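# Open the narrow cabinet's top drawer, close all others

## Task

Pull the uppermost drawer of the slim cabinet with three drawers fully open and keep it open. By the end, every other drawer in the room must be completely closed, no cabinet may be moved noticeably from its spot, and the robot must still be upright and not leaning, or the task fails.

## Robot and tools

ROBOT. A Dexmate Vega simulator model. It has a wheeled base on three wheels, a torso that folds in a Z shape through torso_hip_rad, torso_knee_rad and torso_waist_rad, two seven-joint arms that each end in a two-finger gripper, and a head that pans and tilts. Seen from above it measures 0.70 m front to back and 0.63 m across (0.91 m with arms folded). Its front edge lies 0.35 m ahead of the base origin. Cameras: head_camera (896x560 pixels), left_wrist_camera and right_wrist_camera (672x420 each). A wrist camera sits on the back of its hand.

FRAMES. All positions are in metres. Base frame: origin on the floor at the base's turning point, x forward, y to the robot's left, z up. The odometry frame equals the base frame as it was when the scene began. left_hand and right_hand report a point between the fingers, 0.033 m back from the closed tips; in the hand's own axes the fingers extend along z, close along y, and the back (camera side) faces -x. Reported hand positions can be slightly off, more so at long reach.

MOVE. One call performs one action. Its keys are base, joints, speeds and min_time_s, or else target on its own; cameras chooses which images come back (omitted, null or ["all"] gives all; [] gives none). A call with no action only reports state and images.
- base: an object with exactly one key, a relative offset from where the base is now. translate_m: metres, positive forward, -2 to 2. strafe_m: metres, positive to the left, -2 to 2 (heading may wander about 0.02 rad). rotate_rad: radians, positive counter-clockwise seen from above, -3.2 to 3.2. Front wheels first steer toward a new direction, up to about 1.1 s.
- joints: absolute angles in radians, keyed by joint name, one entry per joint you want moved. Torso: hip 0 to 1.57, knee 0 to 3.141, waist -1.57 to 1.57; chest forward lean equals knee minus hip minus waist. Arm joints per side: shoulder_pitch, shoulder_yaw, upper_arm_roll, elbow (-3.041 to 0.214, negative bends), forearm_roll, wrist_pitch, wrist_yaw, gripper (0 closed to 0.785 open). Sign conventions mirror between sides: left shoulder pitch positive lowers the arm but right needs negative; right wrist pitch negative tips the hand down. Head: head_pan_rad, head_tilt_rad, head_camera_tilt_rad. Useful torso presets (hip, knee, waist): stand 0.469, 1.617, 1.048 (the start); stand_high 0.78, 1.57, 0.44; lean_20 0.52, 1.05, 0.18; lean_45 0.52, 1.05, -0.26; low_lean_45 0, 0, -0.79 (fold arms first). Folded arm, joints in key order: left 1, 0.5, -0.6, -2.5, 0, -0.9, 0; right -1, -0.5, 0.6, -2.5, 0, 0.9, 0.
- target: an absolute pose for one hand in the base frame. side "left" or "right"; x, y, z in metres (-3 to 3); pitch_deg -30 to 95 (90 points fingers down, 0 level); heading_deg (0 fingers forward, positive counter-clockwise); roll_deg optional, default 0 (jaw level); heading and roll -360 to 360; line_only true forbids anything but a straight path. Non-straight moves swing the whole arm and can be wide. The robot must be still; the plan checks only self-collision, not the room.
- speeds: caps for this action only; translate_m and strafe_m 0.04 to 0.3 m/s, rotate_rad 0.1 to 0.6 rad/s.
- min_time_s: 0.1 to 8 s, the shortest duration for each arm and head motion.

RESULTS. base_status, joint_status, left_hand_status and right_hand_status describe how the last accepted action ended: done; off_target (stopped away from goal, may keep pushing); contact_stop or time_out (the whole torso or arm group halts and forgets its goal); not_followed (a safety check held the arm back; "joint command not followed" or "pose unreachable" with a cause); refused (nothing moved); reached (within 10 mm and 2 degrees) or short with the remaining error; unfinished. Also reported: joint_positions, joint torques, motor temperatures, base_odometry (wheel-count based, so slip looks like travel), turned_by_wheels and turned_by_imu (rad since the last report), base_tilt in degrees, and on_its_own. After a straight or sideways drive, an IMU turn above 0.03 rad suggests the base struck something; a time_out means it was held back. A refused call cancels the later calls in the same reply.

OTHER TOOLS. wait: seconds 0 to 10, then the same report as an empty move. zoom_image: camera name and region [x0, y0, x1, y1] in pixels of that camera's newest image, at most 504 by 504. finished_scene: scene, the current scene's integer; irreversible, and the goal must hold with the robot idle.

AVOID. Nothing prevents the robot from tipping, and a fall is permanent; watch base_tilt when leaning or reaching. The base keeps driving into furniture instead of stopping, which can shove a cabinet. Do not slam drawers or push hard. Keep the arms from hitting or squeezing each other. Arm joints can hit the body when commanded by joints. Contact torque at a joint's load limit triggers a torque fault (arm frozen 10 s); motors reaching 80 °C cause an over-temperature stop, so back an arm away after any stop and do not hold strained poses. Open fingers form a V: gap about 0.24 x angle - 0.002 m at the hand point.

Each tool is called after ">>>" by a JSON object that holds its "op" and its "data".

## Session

>>> {"op": "move", "data": {"joints": {"head_pan_rad": 2.6, "head_camera_tilt_rad": 0.3}, "cameras": ["head_camera"]}}

>>> {"op": "move", "data": {"joints": {"head_pan_rad": 1.1, "head_camera_tilt_rad": 0.3}, "cameras": ["head_camera"]}}

>>> {"op": "move", "data": {"joints": {"head_pan_rad": 0, "head_camera_tilt_rad": 0.3}, "cameras": ["head_camera", "left_wrist_camera", "right_wrist_camera"]}}

>>> {"op": "move", "data": {"joints": {"head_pan_rad": -1.1, "head_camera_tilt_rad": 0.3}, "cameras": ["head_camera"]}}

>>> {"op": "move", "data": {"joints": {"head_pan_rad": -2.6, "head_camera_tilt_rad": 0.3}, "cameras": ["head_camera"]}}

Scene clock: 2.40 s.
Joint torques (N m): left_arm=[4.04 0.12 -1.13 -2.26 0 -1.79 -0.11] | right_arm=[-4.41 0.24 0.77 -2.65 0.21 2.91 -0.22]
Motor temperatures (°C): left_arm=[31 31 31 26 40 35 41] | right_arm=[30 27 33 31 36 36 33]
move: done
base_odometry: x=+0.000 y=+0.000 heading=+0.000
turned_by_wheels: +0.000
turned_by_imu: +0.000
base_tilt: forward=+0.0 right=+0.8
base_status: not commanded
joint_positions: torso_hip_rad=+0.469 torso_knee_rad=+1.617 torso_waist_rad=+1.048 left_shoulder_pitch_rad=+2.189 left_shoulder_yaw_rad=-0.007 left_upper_arm_roll_rad=+0.016 left_elbow_rad=-1.090 left_forearm_roll_rad=+0.013 left_wrist_pitch_rad=-0.515 left_wrist_yaw_rad=+0.020 left_gripper_rad=+0.005 right_shoulder_pitch_rad=-2.209 right_shoulder_yaw_rad=-0.016 right_upper_arm_roll_rad=+0.009 right_elbow_rad=-1.106 right_forearm_roll_rad=-0.010 right_wrist_pitch_rad=+0.494 right_wrist_yaw_rad=-0.018 right_gripper_rad=+0.005 head_pan_rad=+2.600 head_tilt_rad=+0.000 head_camera_tilt_rad=+0.300
joint_status: all done
chest: x=-0.0111 y=+0.0000 z=+1.4155 quat_wxyz=(+0.999, +0.000, +0.050, +0.000) (m; base frame)
left_hand: x=+0.2066 y=+0.2195 z=+0.6100 quat_wxyz=(+0.429, +0.002, +0.903, +0.000) pitch_deg=+39.1 heading_deg=-0.2 roll_deg=+0.1 back=up (m; base frame)
right_hand: x=+0.1929 y=-0.2468 z=+0.6050 quat_wxyz=(+0.418, -0.007, +0.908, -0.015) pitch_deg=+40.6 heading_deg=-1.6 roll_deg=-2.5 back=up (m; base frame)
pictures: head_camera

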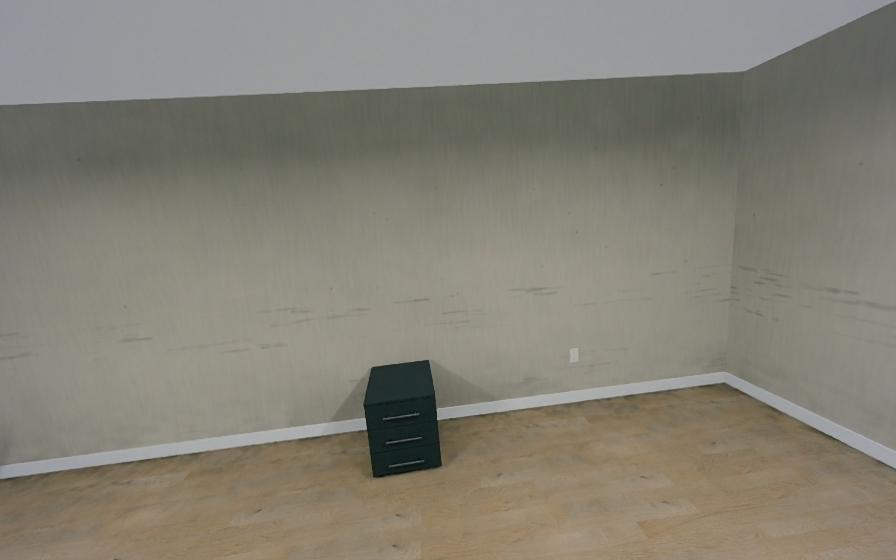

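Scene clock: 4.07 s.
Joint torques (N m): left_arm=[6.63 -0.84 -1.09 -3.04 0.21 -2.46 0.16] | right_arm=[-3.51 -1.51 0.44 -1.22 0.21 2.3 -0.33]
move: done
base_odometry: x=+0.000 y=+0.000 heading=+0.000
turned_by_wheels: +0.000
turned_by_imu: +0.000
base_tilt: forward=+0.1 right=+0.8
base_status: not commanded
joint_positions: torso_hip_rad=+0.469 torso_knee_rad=+1.617 torso_waist_rad=+1.048 left_shoulder_pitch_rad=+2.189 left_shoulder_yaw_rad=-0.007 left_upper_arm_roll_rad=+0.016 left_elbow_rad=-1.090 left_forearm_roll_rad=+0.013 left_wrist_pitch_rad=-0.515 left_wrist_yaw_rad=+0.020 left_gripper_rad=+0.005 right_shoulder_pitch_rad=-2.209 right_shoulder_yaw_rad=-0.016 right_upper_arm_roll_rad=+0.009 right_elbow_rad=-1.106 right_forearm_roll_rad=-0.010 right_wrist_pitch_rad=+0.494 right_wrist_yaw_rad=-0.018 right_gripper_rad=+0.005 head_pan_rad=+1.100 head_tilt_rad=+0.000 head_camera_tilt_rad=+0.300
joint_status: all done
chest: x=-0.0111 y=+0.0000 z=+1.4155 quat_wxyz=(+0.999, +0.000, +0.050, +0.000) (m; base frame)
left_hand: x=+0.2066 y=+0.2195 z=+0.6100 quat_wxyz=(+0.429, +0.002, +0.903, +0.000) pitch_deg=+39.1 heading_deg=-0.2 roll_deg=+0.1 back=up (m; base frame)
right_hand: x=+0.1929 y=-0.2468 z=+0.6050 quat_wxyz=(+0.418, -0.007, +0.908, -0.015) pitch_deg=+40.6 heading_deg=-1.6 roll_deg=-2.5 back=up (m; base frame)
pictures: head_camera

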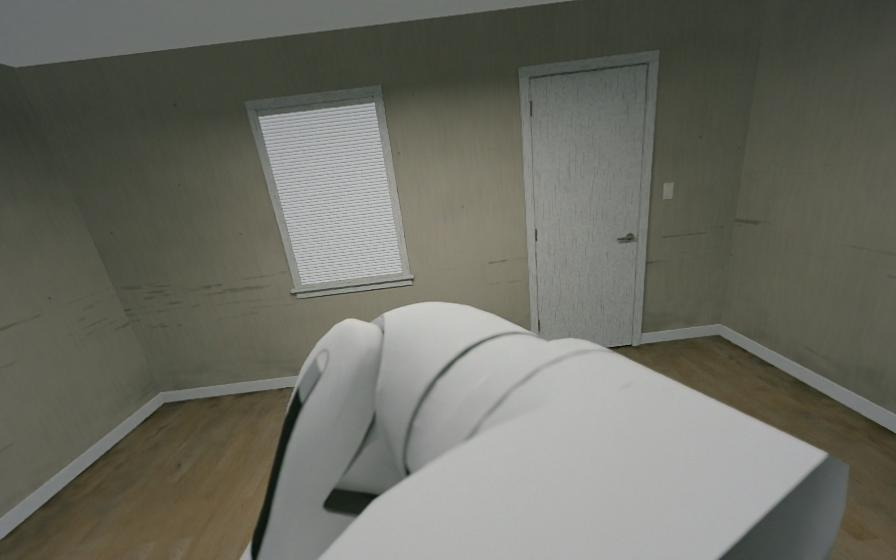

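Scene clock: 5.47 s.
Joint torques (N m): left_arm=[5.98 -0.65 -0.96 -2.13 0.04 -1.51 -0.11] | right_arm=[-5.32 -0.73 0.87 -1.33 0.07 2.73 -0.2]
move: done
base_odometry: x=+0.000 y=+0.000 heading=+0.000
turned_by_wheels: +0.000
turned_by_imu: +0.000
base_tilt: forward=+0.0 right=+0.7
base_status: not commanded
joint_positions: torso_hip_rad=+0.469 torso_knee_rad=+1.617 torso_waist_rad=+1.048 left_shoulder_pitch_rad=+2.189 left_shoulder_yaw_rad=-0.007 left_upper_arm_roll_rad=+0.016 left_elbow_rad=-1.090 left_forearm_roll_rad=+0.013 left_wrist_pitch_rad=-0.515 left_wrist_yaw_rad=+0.020 left_gripper_rad=+0.005 right_shoulder_pitch_rad=-2.209 right_shoulder_yaw_rad=-0.016 right_upper_arm_roll_rad=+0.009 right_elbow_rad=-1.106 right_forearm_roll_rad=-0.010 right_wrist_pitch_rad=+0.494 right_wrist_yaw_rad=-0.018 right_gripper_rad=+0.005 head_pan_rad=+0.000 head_tilt_rad=+0.000 head_camera_tilt_rad=+0.300
joint_status: all done
chest: x=-0.0111 y=+0.0000 z=+1.4155 quat_wxyz=(+0.999, +0.000, +0.050, +0.000) (m; base frame)
left_hand: x=+0.2066 y=+0.2195 z=+0.6100 quat_wxyz=(+0.429, +0.002, +0.903, +0.000) pitch_deg=+39.1 heading_deg=-0.2 roll_deg=+0.1 back=up (m; base frame)
right_hand: x=+0.1929 y=-0.2468 z=+0.6050 quat_wxyz=(+0.418, -0.007, +0.908, -0.015) pitch_deg=+40.6 heading_deg=-1.6 roll_deg=-2.5 back=up (m; base frame)
pictures: head_camera, left_wrist_camera, right_wrist_camera

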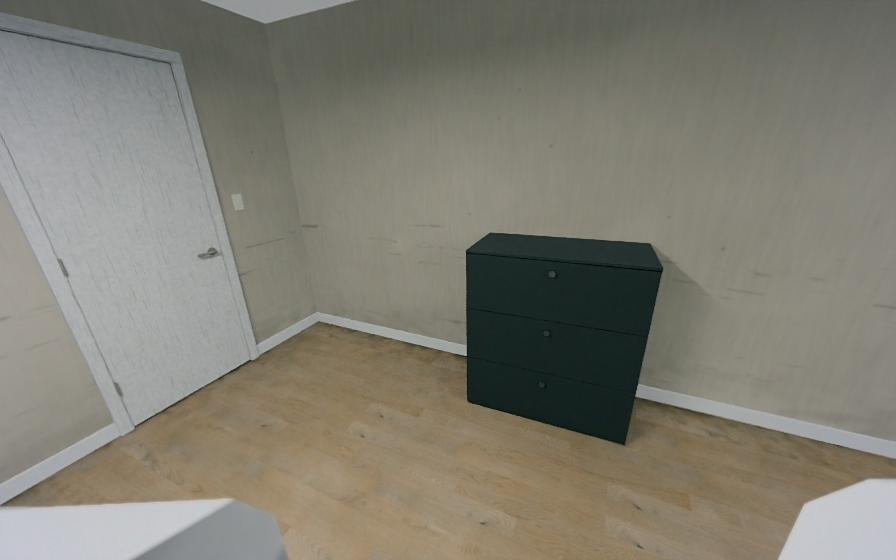

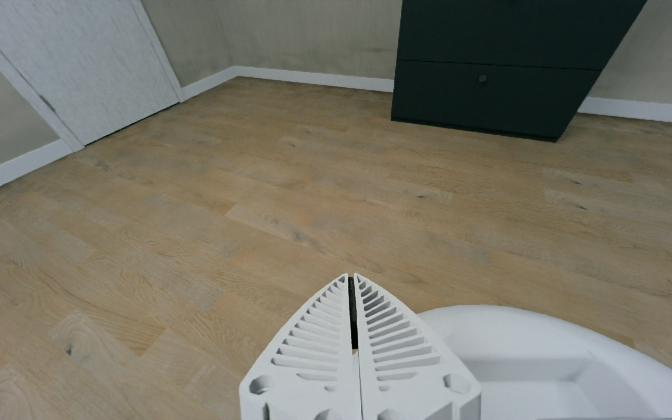

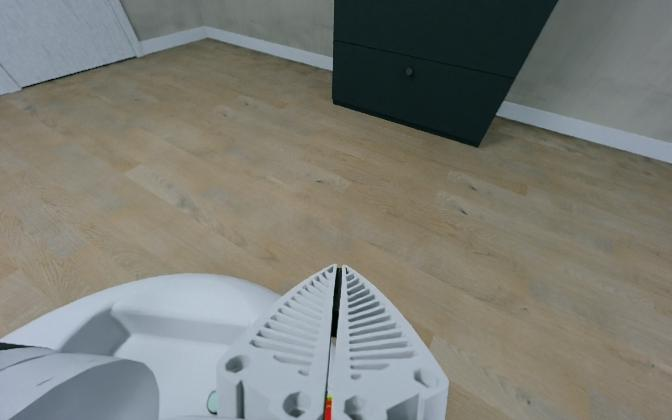

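Scene clock: 6.87 s.
Joint torques (N m): left_arm=[5.68 -1.33 -0.93 -2.39 0.33 -1.89 0] | right_arm=[-4.29 -1.5 0.78 -2.65 0.04 2.17 -0.04]
move: done
base_odometry: x=+0.000 y=+0.000 heading=+0.000
turned_by_wheels: +0.000
turned_by_imu: +0.000
base_tilt: forward=+0.0 right=+0.8
base_status: not commanded
joint_positions: torso_hip_rad=+0.469 torso_knee_rad=+1.617 torso_waist_rad=+1.048 left_shoulder_pitch_rad=+2.189 left_shoulder_yaw_rad=-0.007 left_upper_arm_roll_rad=+0.016 left_elbow_rad=-1.090 left_forearm_roll_rad=+0.013 left_wrist_pitch_rad=-0.515 left_wrist_yaw_rad=+0.020 left_gripper_rad=+0.005 right_shoulder_pitch_rad=-2.209 right_shoulder_yaw_rad=-0.016 right_upper_arm_roll_rad=+0.009 right_elbow_rad=-1.106 right_forearm_roll_rad=-0.010 right_wrist_pitch_rad=+0.494 right_wrist_yaw_rad=-0.018 right_gripper_rad=+0.005 head_pan_rad=-1.100 head_tilt_rad=+0.000 head_camera_tilt_rad=+0.300
joint_status: all done
chest: x=-0.0111 y=+0.0000 z=+1.4155 quat_wxyz=(+0.999, +0.000, +0.050, +0.000) (m; base frame)
left_hand: x=+0.2066 y=+0.2195 z=+0.6100 quat_wxyz=(+0.429, +0.002, +0.903, +0.000) pitch_deg=+39.1 heading_deg=-0.2 roll_deg=+0.1 back=up (m; base frame)
right_hand: x=+0.1929 y=-0.2468 z=+0.6050 quat_wxyz=(+0.418, -0.007, +0.908, -0.015) pitch_deg=+40.6 heading_deg=-1.6 roll_deg=-2.5 back=up (m; base frame)
pictures: head_camera

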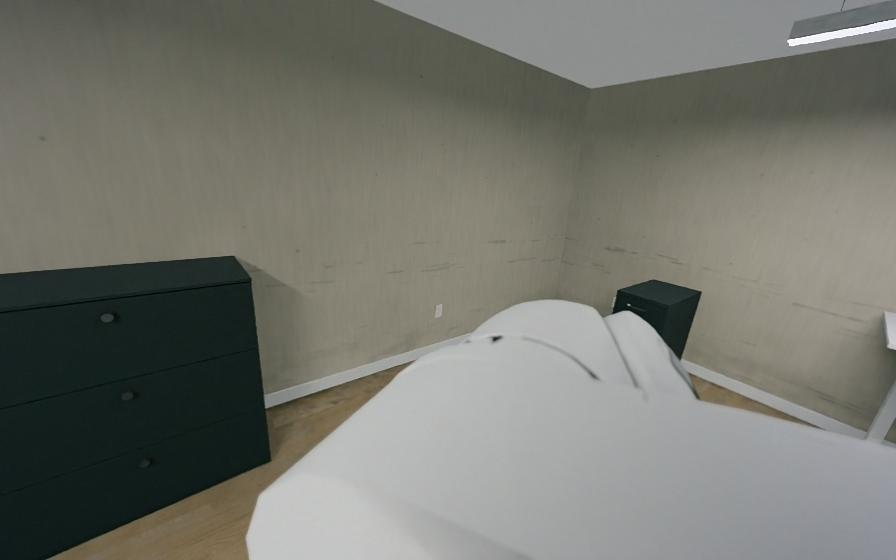

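Scene clock: 8.53 s.
Joint torques (N m): left_arm=[6.03 0.4 -0.91 -3.63 0.18 -2.13 -0.25] | right_arm=[-4.71 -0.27 0.24 -3.49 0.03 3.08 -0.27]
move: done
base_odometry: x=+0.000 y=+0.000 heading=+0.000
turned_by_wheels: +0.000
turned_by_imu: +0.000
base_tilt: forward=+0.1 right=+0.8
base_status: not commanded
joint_positions: torso_hip_rad=+0.469 torso_knee_rad=+1.617 torso_waist_rad=+1.048 left_shoulder_pitch_rad=+2.189 left_shoulder_yaw_rad=-0.007 left_upper_arm_roll_rad=+0.016 left_elbow_rad=-1.090 left_forearm_roll_rad=+0.013 left_wrist_pitch_rad=-0.515 left_wrist_yaw_rad=+0.020 left_gripper_rad=+0.005 right_shoulder_pitch_rad=-2.209 right_shoulder_yaw_rad=-0.016 right_upper_arm_roll_rad=+0.009 right_elbow_rad=-1.106 right_forearm_roll_rad=-0.010 right_wrist_pitch_rad=+0.494 right_wrist_yaw_rad=-0.018 right_gripper_rad=+0.005 head_pan_rad=-2.600 head_tilt_rad=+0.000 head_camera_tilt_rad=+0.300
joint_status: all done
chest: x=-0.0111 y=+0.0000 z=+1.4155 quat_wxyz=(+0.999, +0.000, +0.050, +0.000) (m; base frame)
left_hand: x=+0.2066 y=+0.2195 z=+0.6100 quat_wxyz=(+0.429, +0.002, +0.903, +0.000) pitch_deg=+39.1 heading_deg=-0.2 roll_deg=+0.1 back=up (m; base frame)
right_hand: x=+0.1929 y=-0.2468 z=+0.6050 quat_wxyz=(+0.418, -0.007, +0.908, -0.015) pitch_deg=+40.6 heading_deg=-1.6 roll_deg=-2.5 back=up (m; base frame)
pictures: head_camera

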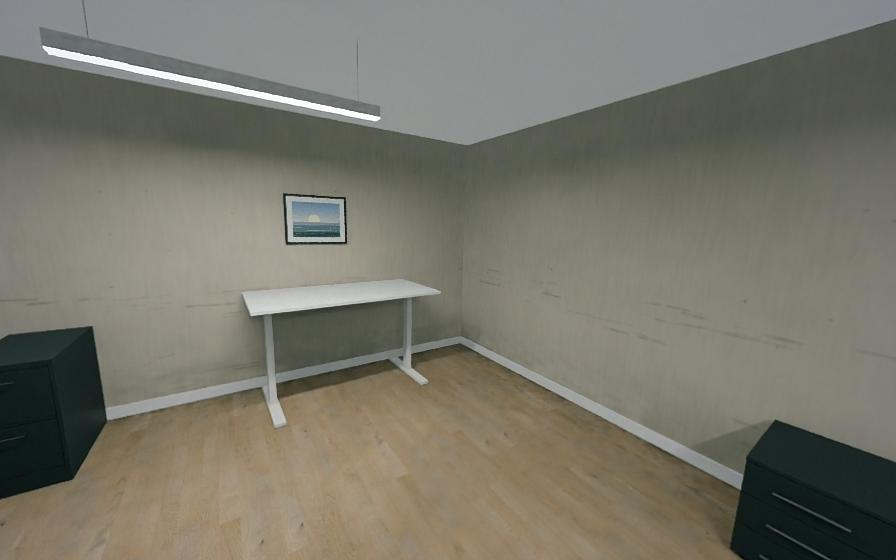

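>>> {"op": "zoom_image", "data": {"camera": "head_camera", "region": [0, 300, 150, 520]}}

>>> {"op": "zoom_image", "data": {"camera": "head_camera", "region": [716, 400, 896, 560]}}

Scaled by 2.291 from the camera's 896x560 image, which has a finer 960x600 frame.

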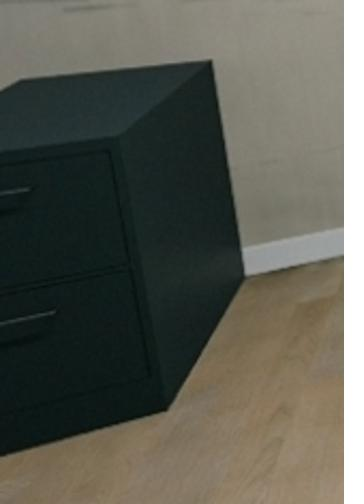

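Scaled by 2.800 from the camera's 896x560 image, which has a finer 960x600 frame.

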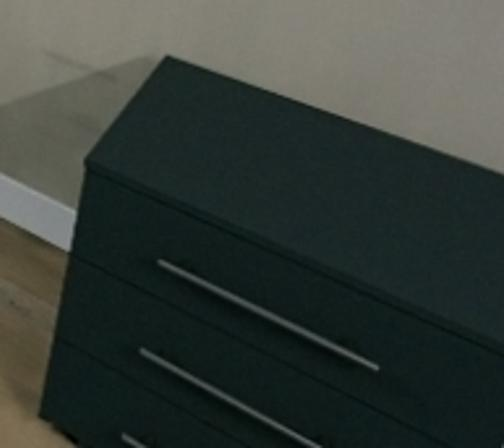

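>>> {"op": "move", "data": {"base": {"rotate_rad": 2.757}, "joints": {"torso_hip_rad": 0.30, "torso_knee_rad": 0.83, "torso_waist_rad": -0.26, "head_pan_rad": 0, "head_camera_tilt_rad": -0.3, "left_shoulder_pitch_rad": 0.79, "left_shoulder_yaw_rad": 0.926, "left_upper_arm_roll_rad": 0.745, "left_elbow_rad": -2.18, "left_forearm_roll_rad": 0.808, "left_wrist_pitch_rad": 0.913, "left_wrist_yaw_rad": -0.696, "left_gripper_rad": 0.14, "right_shoulder_pitch_rad": -1.0, "right_elbow_rad": -1.6, "right_wrist_pitch_rad": 0.0}, "cameras": ["head_camera", "left_wrist_camera", "right_wrist_camera"]}}

Scene clock: 17.67 s.
Joint torques (N m): left_arm=[-18.12 8.12 -6.61 -5.93 2.15 0.56 0.64] | right_arm=[23.39 -0.55 0.71 -8.35 0.3 2.42 -0.21]
move: done
base_odometry: x=+0.003 y=+0.000 heading=+2.765
turned_by_wheels: +2.765
turned_by_imu: +2.750
base_tilt: forward=+0.0 right=+0.8
base_status: done
joint_positions: torso_hip_rad=+0.300 torso_knee_rad=+0.830 torso_waist_rad=-0.260 left_shoulder_pitch_rad=+0.793 left_shoulder_yaw_rad=+0.924 left_upper_arm_roll_rad=+0.743 left_elbow_rad=-2.178 left_forearm_roll_rad=+0.806 left_wrist_pitch_rad=+0.910 left_wrist_yaw_rad=-0.694 left_gripper_rad=+0.140 right_shoulder_pitch_rad=-1.001 right_shoulder_yaw_rad=-0.016 right_upper_arm_roll_rad=+0.009 right_elbow_rad=-1.599 right_forearm_roll_rad=-0.010 right_wrist_pitch_rad=+0.000 right_wrist_yaw_rad=-0.018 right_gripper_rad=+0.005 head_pan_rad=+0.000 head_tilt_rad=+0.000 head_camera_tilt_rad=-0.300
joint_status: all done
chest: x=+0.0919 y=+0.0000 z=+1.1438 quat_wxyz=(+0.923, +0.000, +0.385, +0.000) (m; base frame)
left_hand: x=+0.6011 y=+0.2293 z=+0.5656 quat_wxyz=(+0.242, +0.664, +0.665, +0.241) pitch_deg=+50.0 heading_deg=-0.2 roll_deg=+89.8 (m; base frame)
right_hand: x=+0.7443 y=-0.2471 z=+0.6517 quat_wxyz=(+0.636, -0.002, +0.771, -0.018) pitch_deg=+10.9 heading_deg=-1.5 roll_deg=-1.8 back=up (m; base frame)
pictures: head_camera, left_wrist_camera, right_wrist_camera

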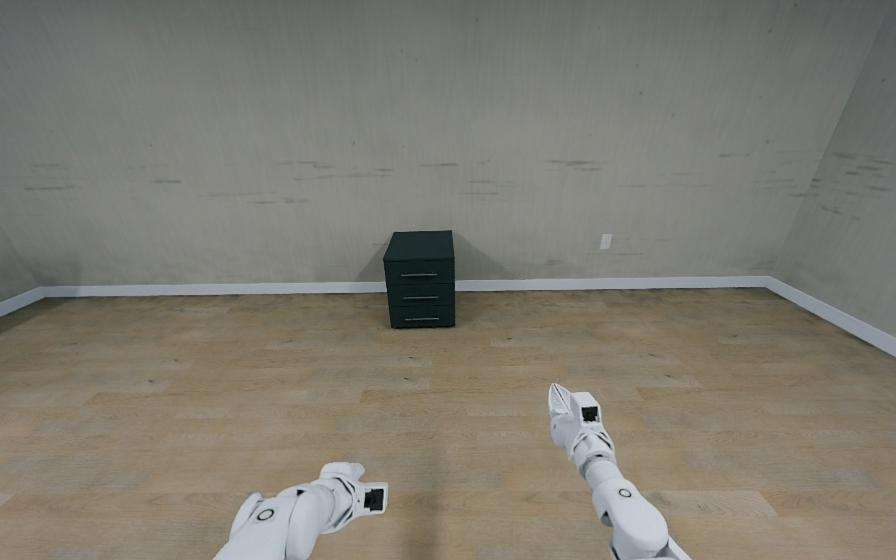

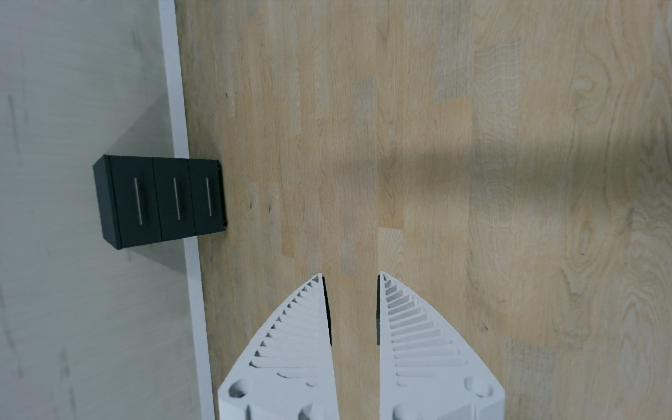

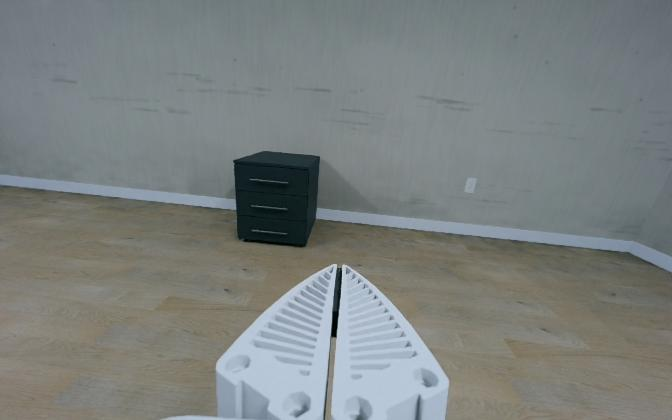

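>>> {"op": "zoom_image", "data": {"camera": "head_camera", "region": [370, 220, 470, 340]}}

Scaled by 4.200 from the camera's 896x560 image, which has a finer 960x600 frame.

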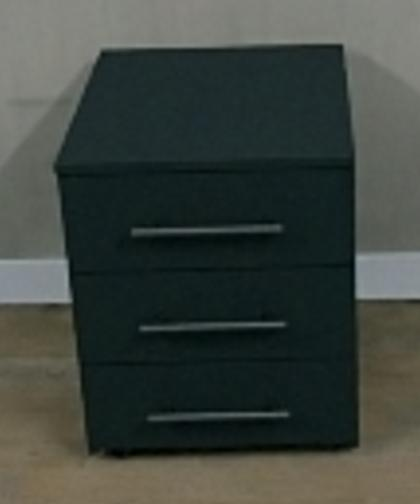

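>>> {"op": "move", "data": {"base": {"rotate_rad": 0.04}, "cameras": []}}

>>> {"op": "move", "data": {"base": {"strafe_m": -0.11}, "cameras": []}}

>>> {"op": "move", "data": {"base": {"translate_m": 0.95}, "joints": {"head_camera_tilt_rad": -0.1}, "cameras": ["head_camera", "left_wrist_camera", "right_wrist_camera"]}}

Scene clock: 21.10 s.
Joint torques (N m): left_arm=[-17.81 6.33 -6.56 -5.18 1.97 -0.04 0.75] | right_arm=[22.55 -1.4 0.82 -9.07 0.2 2.84 -0.13]
move: done
base_odometry: x=+0.003 y=+0.000 heading=+2.805
turned_by_wheels: +0.040
turned_by_imu: +0.040
base_tilt: forward=+0.1 right=+0.8
base_status: done
joint_positions: torso_hip_rad=+0.300 torso_knee_rad=+0.830 torso_waist_rad=-0.260 left_shoulder_pitch_rad=+0.790 left_shoulder_yaw_rad=+0.926 left_upper_arm_roll_rad=+0.745 left_elbow_rad=-2.180 left_forearm_roll_rad=+0.808 left_wrist_pitch_rad=+0.913 left_wrist_yaw_rad=-0.696 left_gripper_rad=+0.140 right_shoulder_pitch_rad=-1.000 right_shoulder_yaw_rad=-0.016 right_upper_arm_roll_rad=+0.009 right_elbow_rad=-1.600 right_forearm_roll_rad=-0.010 right_wrist_pitch_rad=+0.000 right_wrist_yaw_rad=-0.018 right_gripper_rad=+0.005 head_pan_rad=+0.000 head_tilt_rad=+0.000 head_camera_tilt_rad=-0.300
joint_status: not commanded
chest: x=+0.0919 y=+0.0000 z=+1.1438 quat_wxyz=(+0.923, +0.000, +0.385, +0.000) (m; base frame)
left_hand: x=+0.6020 y=+0.2299 z=+0.5671 quat_wxyz=(+0.243, +0.664, +0.664, +0.242) pitch_deg=+49.9 heading_deg=+0.0 roll_deg=+90.0 (m; base frame)
right_hand: x=+0.7445 y=-0.2471 z=+0.6522 quat_wxyz=(+0.636, -0.002, +0.771, -0.018) pitch_deg=+10.9 heading_deg=-1.5 roll_deg=-1.8 back=up (m; base frame)
pictures: none
No camera images: "cameras" was empty.

Scene clock: 23.60 s.
Joint torques (N m): left_arm=[-19.23 6.84 -7.42 -5.56 2.23 0.31 0.59] | right_arm=[22.57 -1.6 0.77 -8.21 0.13 3.04 -0.17]
move: done
base_odometry: x=+0.039 y=+0.103 heading=+2.802
turned_by_wheels: -0.003
turned_by_imu: -0.001
base_tilt: forward=+0.1 right=+0.7
base_status: done
joint_positions: torso_hip_rad=+0.300 torso_knee_rad=+0.830 torso_waist_rad=-0.260 left_shoulder_pitch_rad=+0.790 left_shoulder_yaw_rad=+0.926 left_upper_arm_roll_rad=+0.745 left_elbow_rad=-2.180 left_forearm_roll_rad=+0.808 left_wrist_pitch_rad=+0.913 left_wrist_yaw_rad=-0.696 left_gripper_rad=+0.140 right_shoulder_pitch_rad=-1.000 right_shoulder_yaw_rad=-0.016 right_upper_arm_roll_rad=+0.009 right_elbow_rad=-1.600 right_forearm_roll_rad=-0.010 right_wrist_pitch_rad=+0.000 right_wrist_yaw_rad=-0.018 right_gripper_rad=+0.005 head_pan_rad=+0.000 head_tilt_rad=+0.000 head_camera_tilt_rad=-0.300
joint_status: not commanded
chest: x=+0.0919 y=+0.0000 z=+1.1438 quat_wxyz=(+0.923, +0.000, +0.385, +0.000) (m; base frame)
left_hand: x=+0.6020 y=+0.2298 z=+0.5671 quat_wxyz=(+0.243, +0.664, +0.664, +0.242) pitch_deg=+49.9 heading_deg=+0.0 roll_deg=+90.0 (m; base frame)
right_hand: x=+0.7445 y=-0.2471 z=+0.6521 quat_wxyz=(+0.636, -0.002, +0.771, -0.018) pitch_deg=+10.9 heading_deg=-1.5 roll_deg=-1.8 back=up (m; base frame)
pictures: none
No camera images: "cameras" was empty.

Scene clock: 28.93 s.
Joint torques (N m): left_arm=[-18.26 6.97 -6.98 -6.01 2.07 0.6 0.56] | right_arm=[23.5 -1.48 0.6 -9.09 0.02 2.78 -0.29]
move: done
base_odometry: x=-0.857 y=+0.418 heading=+2.803
turned_by_wheels: +0.001
turned_by_imu: +0.001
base_tilt: forward=+0.1 right=+0.8
base_status: done
joint_positions: torso_hip_rad=+0.300 torso_knee_rad=+0.830 torso_waist_rad=-0.260 left_shoulder_pitch_rad=+0.790 left_shoulder_yaw_rad=+0.926 left_upper_arm_roll_rad=+0.745 left_elbow_rad=-2.180 left_forearm_roll_rad=+0.808 left_wrist_pitch_rad=+0.913 left_wrist_yaw_rad=-0.696 left_gripper_rad=+0.140 right_shoulder_pitch_rad=-1.000 right_shoulder_yaw_rad=-0.016 right_upper_arm_roll_rad=+0.009 right_elbow_rad=-1.600 right_forearm_roll_rad=-0.010 right_wrist_pitch_rad=+0.000 right_wrist_yaw_rad=-0.018 right_gripper_rad=+0.005 head_pan_rad=+0.000 head_tilt_rad=+0.000 head_camera_tilt_rad=-0.100
joint_status: all done
chest: x=+0.0920 y=+0.0000 z=+1.1438 quat_wxyz=(+0.923, +0.000, +0.385, +0.000) (m; base frame)
left_hand: x=+0.6020 y=+0.2299 z=+0.5671 quat_wxyz=(+0.243, +0.664, +0.664, +0.242) pitch_deg=+49.9 heading_deg=+0.0 roll_deg=+90.0 (m; base frame)
right_hand: x=+0.7446 y=-0.2471 z=+0.6521 quat_wxyz=(+0.636, -0.002, +0.771, -0.018) pitch_deg=+10.9 heading_deg=-1.5 roll_deg=-1.8 back=up (m; base frame)
pictures: head_camera, left_wrist_camera, right_wrist_camera

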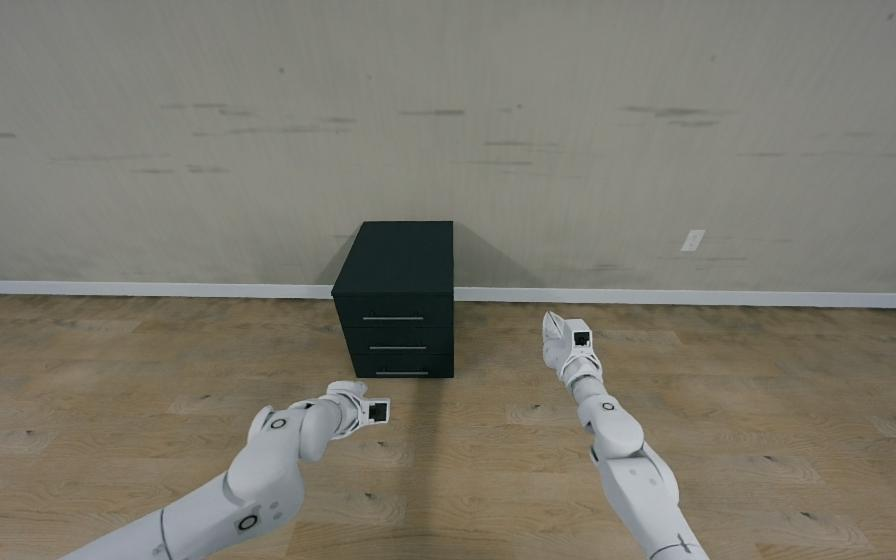

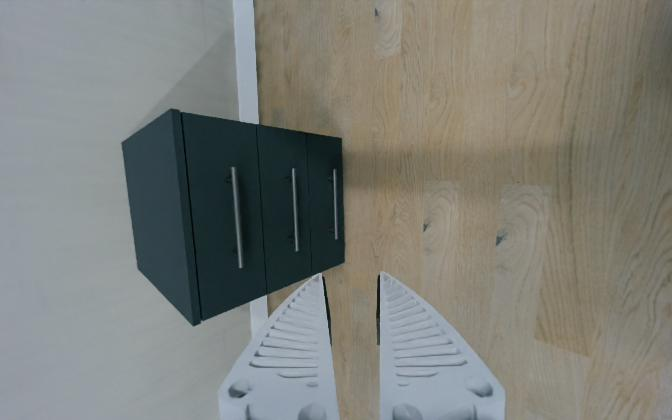

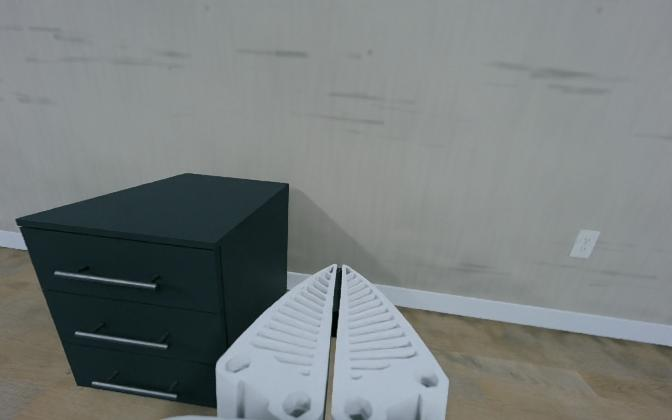

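>>> {"op": "zoom_image", "data": {"camera": "left_wrist_camera", "region": [110, 90, 390, 340]}}

>>> {"op": "zoom_image", "data": {"camera": "head_camera", "region": [310, 210, 480, 400]}}

Scaled by 1.800 from the camera's 672x420 image, which has a finer 960x600 frame.

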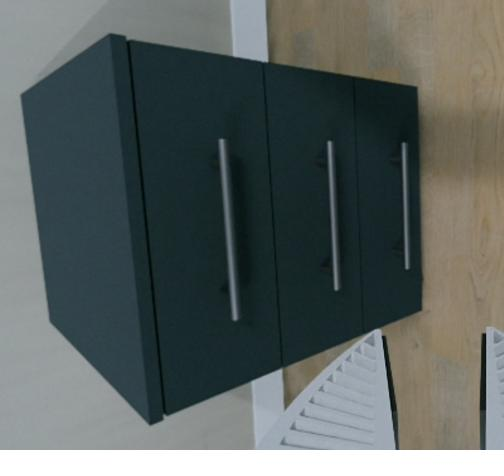

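Scaled by 2.653 from the camera's 896x560 image, which has a finer 960x600 frame.

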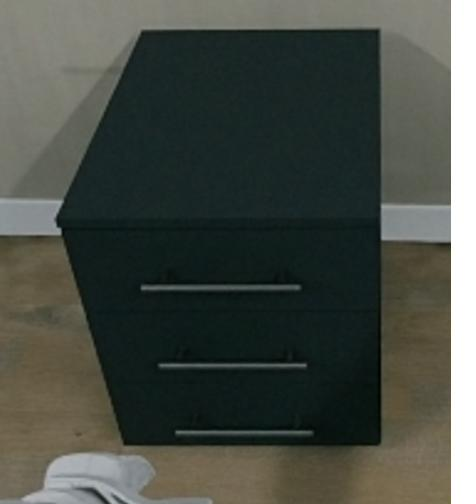

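>>> {"op": "move", "data": {"base": {"translate_m": 0.35}, "cameras": ["head_camera", "left_wrist_camera", "right_wrist_camera"]}}

>>> {"op": "zoom_image", "data": {"camera": "left_wrist_camera", "region": [90, 60, 430, 400]}}

Scene clock: 34.77 s.
Joint torques (N m): left_arm=[-18.17 6.2 -7.16 -5.43 2.08 -0.43 0.35] | right_arm=[22.53 -1.4 0.83 -8.68 0.05 3.47 -0.17]
move: done
base_odometry: x=-1.187 y=+0.534 heading=+2.804
turned_by_wheels: +0.001
turned_by_imu: +0.001
base_tilt: forward=+0.0 right=+0.8
base_status: done
joint_positions: torso_hip_rad=+0.300 torso_knee_rad=+0.830 torso_waist_rad=-0.260 left_shoulder_pitch_rad=+0.790 left_shoulder_yaw_rad=+0.926 left_upper_arm_roll_rad=+0.745 left_elbow_rad=-2.180 left_forearm_roll_rad=+0.808 left_wrist_pitch_rad=+0.913 left_wrist_yaw_rad=-0.696 left_gripper_rad=+0.140 right_shoulder_pitch_rad=-1.000 right_shoulder_yaw_rad=-0.016 right_upper_arm_roll_rad=+0.009 right_elbow_rad=-1.600 right_forearm_roll_rad=-0.010 right_wrist_pitch_rad=+0.000 right_wrist_yaw_rad=-0.018 right_gripper_rad=+0.005 head_pan_rad=+0.000 head_tilt_rad=+0.000 head_camera_tilt_rad=-0.100
joint_status: not commanded
chest: x=+0.0920 y=+0.0000 z=+1.1438 quat_wxyz=(+0.923, +0.000, +0.385, +0.000) (m; base frame)
left_hand: x=+0.6020 y=+0.2299 z=+0.5670 quat_wxyz=(+0.243, +0.664, +0.664, +0.242) pitch_deg=+49.9 heading_deg=+0.0 roll_deg=+90.0 (m; base frame)
right_hand: x=+0.7446 y=-0.2471 z=+0.6521 quat_wxyz=(+0.636, -0.002, +0.771, -0.018) pitch_deg=+10.9 heading_deg=-1.5 roll_deg=-1.8 back=up (m; base frame)
pictures: head_camera, left_wrist_camera, right_wrist_camera

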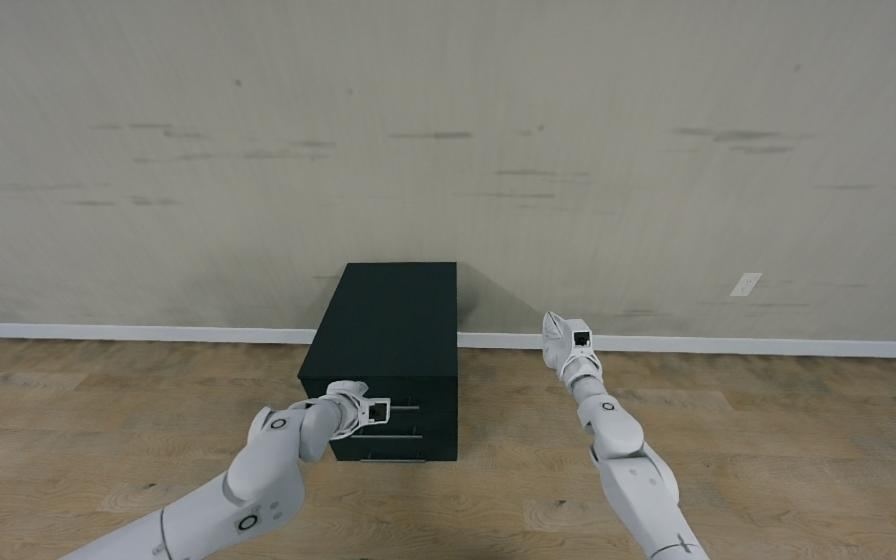

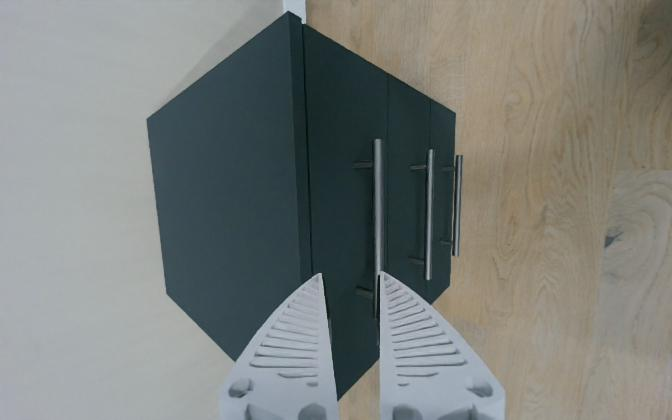

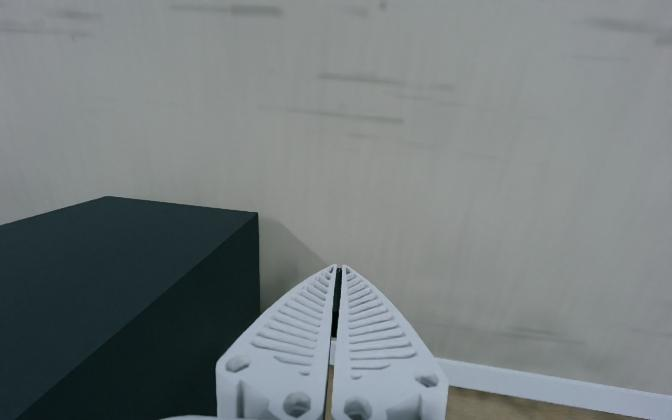

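Scaled by 1.482 from the camera's 672x420 image, which has a finer 960x600 frame.

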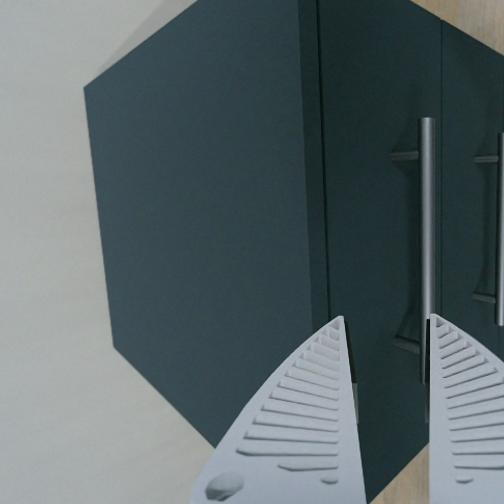

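>>> {"op": "move", "data": {"target": {"side": "left", "x": 0.6276, "y": 0.222, "z": 0.4853, "pitch_deg": 50, "heading_deg": 0, "roll_deg": 90, "line_only": true}, "cameras": ["left_wrist_camera"]}}

>>> {"op": "zoom_image", "data": {"camera": "left_wrist_camera", "region": [200, 80, 500, 380]}}

Scene clock: 38.07 s.
Joint torques (N m): left_arm=[-20.41 0.22 -5.91 -5.01 1.58 0.3 1.08] | right_arm=[21.68 -0.95 1.08 -8.95 0.21 3.39 0.02]
move: done
base_odometry: x=-1.187 y=+0.534 heading=+2.804
turned_by_wheels: +0.000
turned_by_imu: +0.000
base_tilt: forward=+0.1 right=+0.8
base_status: not commanded
joint_positions: torso_hip_rad=+0.300 torso_knee_rad=+0.830 torso_waist_rad=-0.260 left_shoulder_pitch_rad=+0.723 left_shoulder_yaw_rad=+0.752 left_upper_arm_roll_rad=+0.811 left_elbow_rad=-1.832 left_forearm_roll_rad=+0.766 left_wrist_pitch_rad=+0.759 left_wrist_yaw_rad=-0.520 left_gripper_rad=+0.140 right_shoulder_pitch_rad=-1.000 right_shoulder_yaw_rad=-0.016 right_upper_arm_roll_rad=+0.009 right_elbow_rad=-1.600 right_forearm_roll_rad=-0.010 right_wrist_pitch_rad=+0.000 right_wrist_yaw_rad=-0.018 right_gripper_rad=+0.005 head_pan_rad=+0.000 head_tilt_rad=+0.000 head_camera_tilt_rad=-0.100
joint_status: not commanded
chest: x=+0.0920 y=+0.0000 z=+1.1438 quat_wxyz=(+0.923, +0.000, +0.385, +0.000) (m; base frame)
left_hand: x=+0.6272 y=+0.2223 z=+0.4860 quat_wxyz=(+0.242, +0.664, +0.665, +0.242) pitch_deg=+50.0 heading_deg=+0.0 roll_deg=-90.0 (m; base frame)
left_hand_status: reached (straight line, planned for 1.4 s): 1 mm and 0.0 deg off.
right_hand: x=+0.7446 y=-0.2471 z=+0.6521 quat_wxyz=(+0.636, -0.002, +0.771, -0.018) pitch_deg=+10.9 heading_deg=-1.5 roll_deg=-1.8 back=up (m; base frame)
pictures: left_wrist_camera

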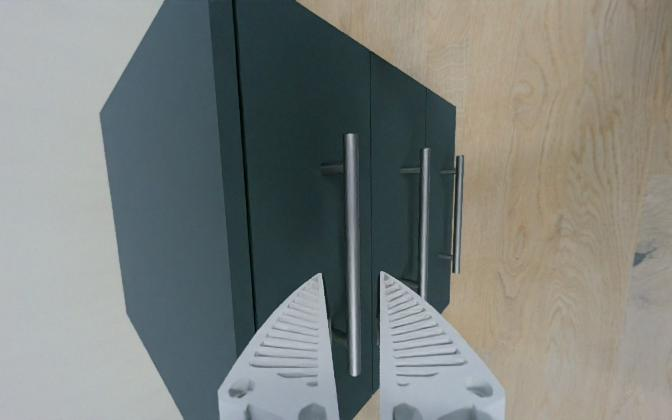

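Scaled by 1.680 from the camera's 672x420 image, which has a finer 960x600 frame.

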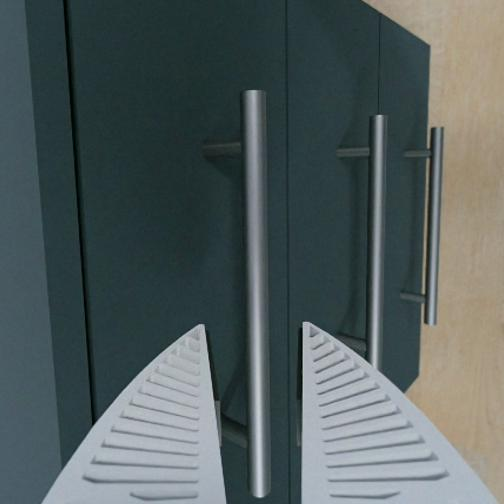

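>>> {"op": "move", "data": {"target": {"side": "left", "x": 0.664, "y": 0.224, "z": 0.4395, "pitch_deg": 50, "heading_deg": 0, "roll_deg": -90, "line_only": true}, "cameras": ["left_wrist_camera"]}}

>>> {"op": "zoom_image", "data": {"camera": "left_wrist_camera", "region": [200, 80, 500, 380]}}

Scene clock: 41.27 s.
Joint torques (N m): left_arm=[-26.49 -1.22 -7.7 -5.95 1.92 -0.33 1.88] | right_arm=[21.76 -0.76 0.63 -8.68 -0.03 2.79 -0.27]
move: done
base_odometry: x=-1.187 y=+0.534 heading=+2.804
turned_by_wheels: +0.000
turned_by_imu: +0.000
base_tilt: forward=+0.1 right=+0.8
base_status: not commanded
joint_positions: torso_hip_rad=+0.300 torso_knee_rad=+0.830 torso_waist_rad=-0.260 left_shoulder_pitch_rad=+0.617 left_shoulder_yaw_rad=+0.623 left_upper_arm_roll_rad=+0.844 left_elbow_rad=-1.519 left_forearm_roll_rad=+0.721 left_wrist_pitch_rad=+0.614 left_wrist_yaw_rad=-0.414 left_gripper_rad=+0.140 right_shoulder_pitch_rad=-1.000 right_shoulder_yaw_rad=-0.016 right_upper_arm_roll_rad=+0.009 right_elbow_rad=-1.600 right_forearm_roll_rad=-0.010 right_wrist_pitch_rad=+0.000 right_wrist_yaw_rad=-0.018 right_gripper_rad=+0.005 head_pan_rad=+0.000 head_tilt_rad=+0.000 head_camera_tilt_rad=-0.100
joint_status: not commanded
chest: x=+0.0920 y=+0.0000 z=+1.1438 quat_wxyz=(+0.923, +0.000, +0.385, +0.000) (m; base frame)
left_hand: x=+0.6631 y=+0.2241 z=+0.4396 quat_wxyz=(+0.241, +0.665, +0.665, +0.242) pitch_deg=+50.1 heading_deg=+0.0 roll_deg=-90.0 (m; base frame)
left_hand_status: reached (straight line, planned for 1.3 s): 1 mm and 0.1 deg off.
right_hand: x=+0.7446 y=-0.2471 z=+0.6521 quat_wxyz=(+0.636, -0.002, +0.771, -0.018) pitch_deg=+10.9 heading_deg=-1.5 roll_deg=-1.8 back=up (m; base frame)
pictures: left_wrist_camera

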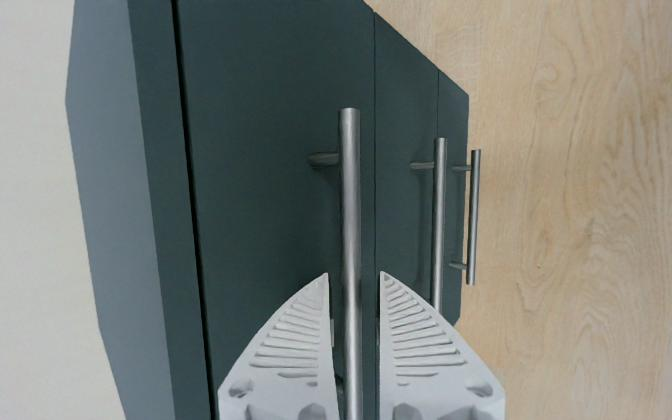

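Scaled by 1.680 from the camera's 672x420 image, which has a finer 960x600 frame.

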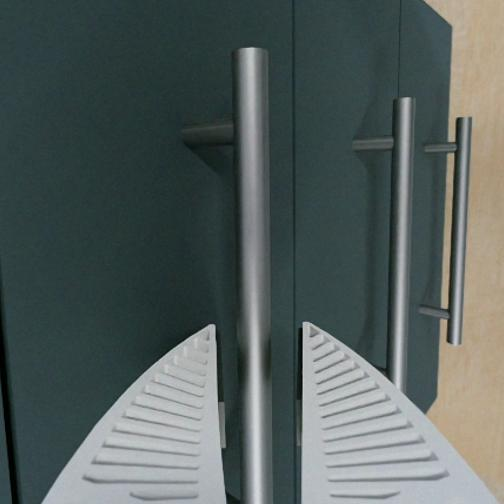

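>>> {"op": "move", "data": {"joints": {"left_gripper_rad": 0.0}, "cameras": []}}

>>> {"op": "move", "data": {"base": {"translate_m": -0.06}, "speeds": {"translate_m": 0.05}, "cameras": ["head_camera", "left_wrist_camera"]}}

Scene clock: 42.27 s.
Joint torques (N m): left_arm=[-23.12 -1.5 -6.7 -6.24 1.43 0.17 1.29] | right_arm=[22.22 -1.53 0.53 -8.03 0.09 2.62 -0.28]
move: done
base_odometry: x=-1.187 y=+0.534 heading=+2.804
turned_by_wheels: +0.000
turned_by_imu: +0.000
base_tilt: forward=+0.1 right=+0.7
base_status: not commanded
joint_positions: torso_hip_rad=+0.300 torso_knee_rad=+0.830 torso_waist_rad=-0.260 left_shoulder_pitch_rad=+0.615 left_shoulder_yaw_rad=+0.621 left_upper_arm_roll_rad=+0.844 left_elbow_rad=-1.515 left_forearm_roll_rad=+0.721 left_wrist_pitch_rad=+0.612 left_wrist_yaw_rad=-0.413 left_gripper_rad=+0.000 right_shoulder_pitch_rad=-1.000 right_shoulder_yaw_rad=-0.016 right_upper_arm_roll_rad=+0.009 right_elbow_rad=-1.600 right_forearm_roll_rad=-0.010 right_wrist_pitch_rad=+0.000 right_wrist_yaw_rad=-0.018 right_gripper_rad=+0.005 head_pan_rad=+0.000 head_tilt_rad=+0.000 head_camera_tilt_rad=-0.100
joint_status: all done
chest: x=+0.0920 y=+0.0000 z=+1.1438 quat_wxyz=(+0.923, +0.000, +0.385, +0.000) (m; base frame)
left_hand: x=+0.6637 y=+0.2242 z=+0.4392 quat_wxyz=(+0.242, +0.664, +0.665, +0.242) pitch_deg=+50.0 heading_deg=+0.0 roll_deg=-90.0 (m; base frame)
right_hand: x=+0.7446 y=-0.2471 z=+0.6520 quat_wxyz=(+0.636, -0.002, +0.771, -0.018) pitch_deg=+10.9 heading_deg=-1.5 roll_deg=-1.8 back=up (m; base frame)
pictures: none
No camera images: "cameras" was empty.

Scene clock: 44.10 s.
Joint torques (N m): left_arm=[-17.61 -1.24 -6.54 -4.88 0.66 -0.4 0.18] | right_arm=[21.36 -1.33 0.52 -8.95 0.15 2.21 -0.05]
move: done
base_odometry: x=-1.130 y=+0.515 heading=+2.804
turned_by_wheels: +0.000
turned_by_imu: +0.000
base_tilt: forward=+0.1 right=+0.8
base_status: done
joint_positions: torso_hip_rad=+0.300 torso_knee_rad=+0.830 torso_waist_rad=-0.260 left_shoulder_pitch_rad=+0.615 left_shoulder_yaw_rad=+0.621 left_upper_arm_roll_rad=+0.844 left_elbow_rad=-1.515 left_forearm_roll_rad=+0.721 left_wrist_pitch_rad=+0.612 left_wrist_yaw_rad=-0.412 left_gripper_rad=+0.000 right_shoulder_pitch_rad=-1.000 right_shoulder_yaw_rad=-0.016 right_upper_arm_roll_rad=+0.009 right_elbow_rad=-1.600 right_forearm_roll_rad=-0.010 right_wrist_pitch_rad=+0.000 right_wrist_yaw_rad=-0.018 right_gripper_rad=+0.005 head_pan_rad=+0.000 head_tilt_rad=+0.000 head_camera_tilt_rad=-0.100
joint_status: not commanded
chest: x=+0.0919 y=+0.0000 z=+1.1438 quat_wxyz=(+0.923, +0.000, +0.385, +0.000) (m; base frame)
left_hand: x=+0.6640 y=+0.2243 z=+0.4396 quat_wxyz=(+0.242, +0.664, +0.664, +0.242) pitch_deg=+50.0 heading_deg=+0.0 roll_deg=-90.0 (m; base frame)
right_hand: x=+0.7445 y=-0.2471 z=+0.6522 quat_wxyz=(+0.636, -0.002, +0.771, -0.018) pitch_deg=+10.9 heading_deg=-1.5 roll_deg=-1.8 back=up (m; base frame)
pictures: head_camera, left_wrist_camera

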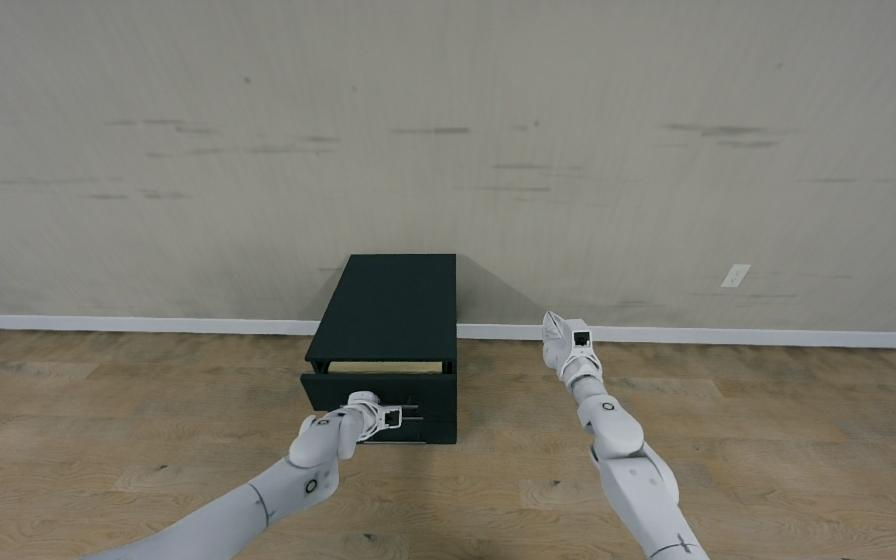

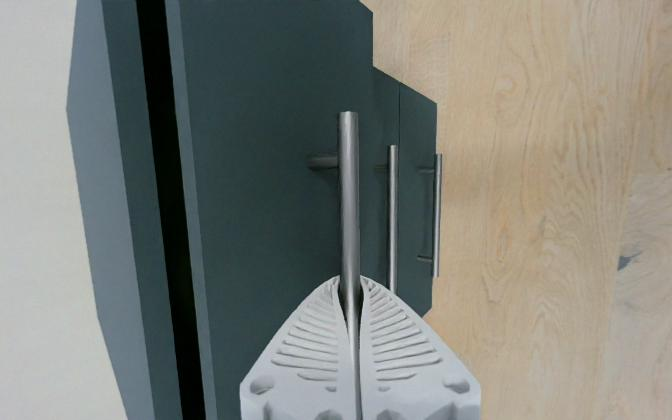

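>>> {"op": "move", "data": {"base": {"translate_m": -0.24}, "speeds": {"translate_m": 0.1}, "cameras": ["head_camera", "left_wrist_camera"]}}

Scene clock: 47.77 s.
Joint torques (N m): left_arm=[-16.04 -1.9 -4.87 -9.79 -0.49 -3.86 0.09] | right_arm=[21.96 -1.38 0.91 -8.68 -0.06 2.67 0.01]
move: done
base_odometry: x=-0.904 y=+0.435 heading=+2.805
turned_by_wheels: +0.001
turned_by_imu: +0.002
base_tilt: forward=+0.0 right=+0.8
base_status: done
joint_positions: torso_hip_rad=+0.300 torso_knee_rad=+0.830 torso_waist_rad=-0.260 left_shoulder_pitch_rad=+0.615 left_shoulder_yaw_rad=+0.621 left_upper_arm_roll_rad=+0.844 left_elbow_rad=-1.515 left_forearm_roll_rad=+0.721 left_wrist_pitch_rad=+0.613 left_wrist_yaw_rad=-0.412 left_gripper_rad=+0.000 right_shoulder_pitch_rad=-1.000 right_shoulder_yaw_rad=-0.016 right_upper_arm_roll_rad=+0.009 right_elbow_rad=-1.600 right_forearm_roll_rad=-0.010 right_wrist_pitch_rad=+0.000 right_wrist_yaw_rad=-0.018 right_gripper_rad=+0.005 head_pan_rad=+0.000 head_tilt_rad=+0.000 head_camera_tilt_rad=-0.100
joint_status: not commanded
chest: x=+0.0919 y=+0.0000 z=+1.1438 quat_wxyz=(+0.923, +0.000, +0.385, +0.000) (m; base frame)
left_hand: x=+0.6640 y=+0.2248 z=+0.4396 quat_wxyz=(+0.241, +0.664, +0.665, +0.242) pitch_deg=+50.0 heading_deg=+0.1 roll_deg=-89.9 (m; base frame)
right_hand: x=+0.7445 y=-0.2471 z=+0.6522 quat_wxyz=(+0.636, -0.002, +0.771, -0.018) pitch_deg=+10.9 heading_deg=-1.5 roll_deg=-1.8 back=up (m; base frame)
pictures: head_camera, left_wrist_camera

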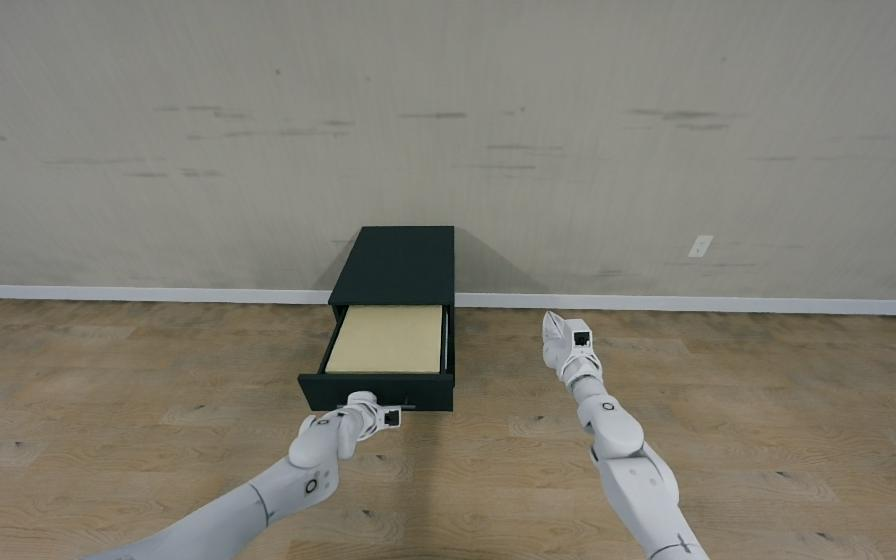

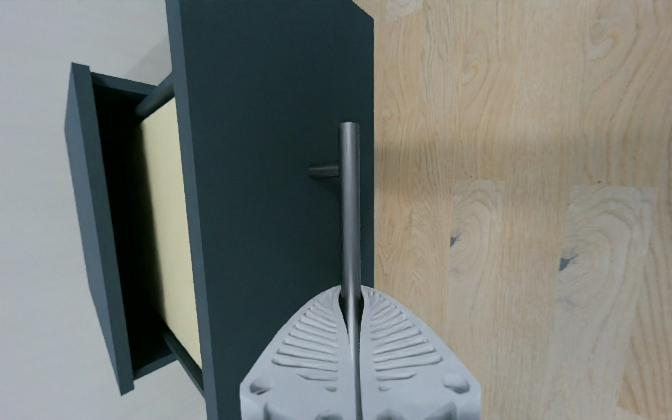

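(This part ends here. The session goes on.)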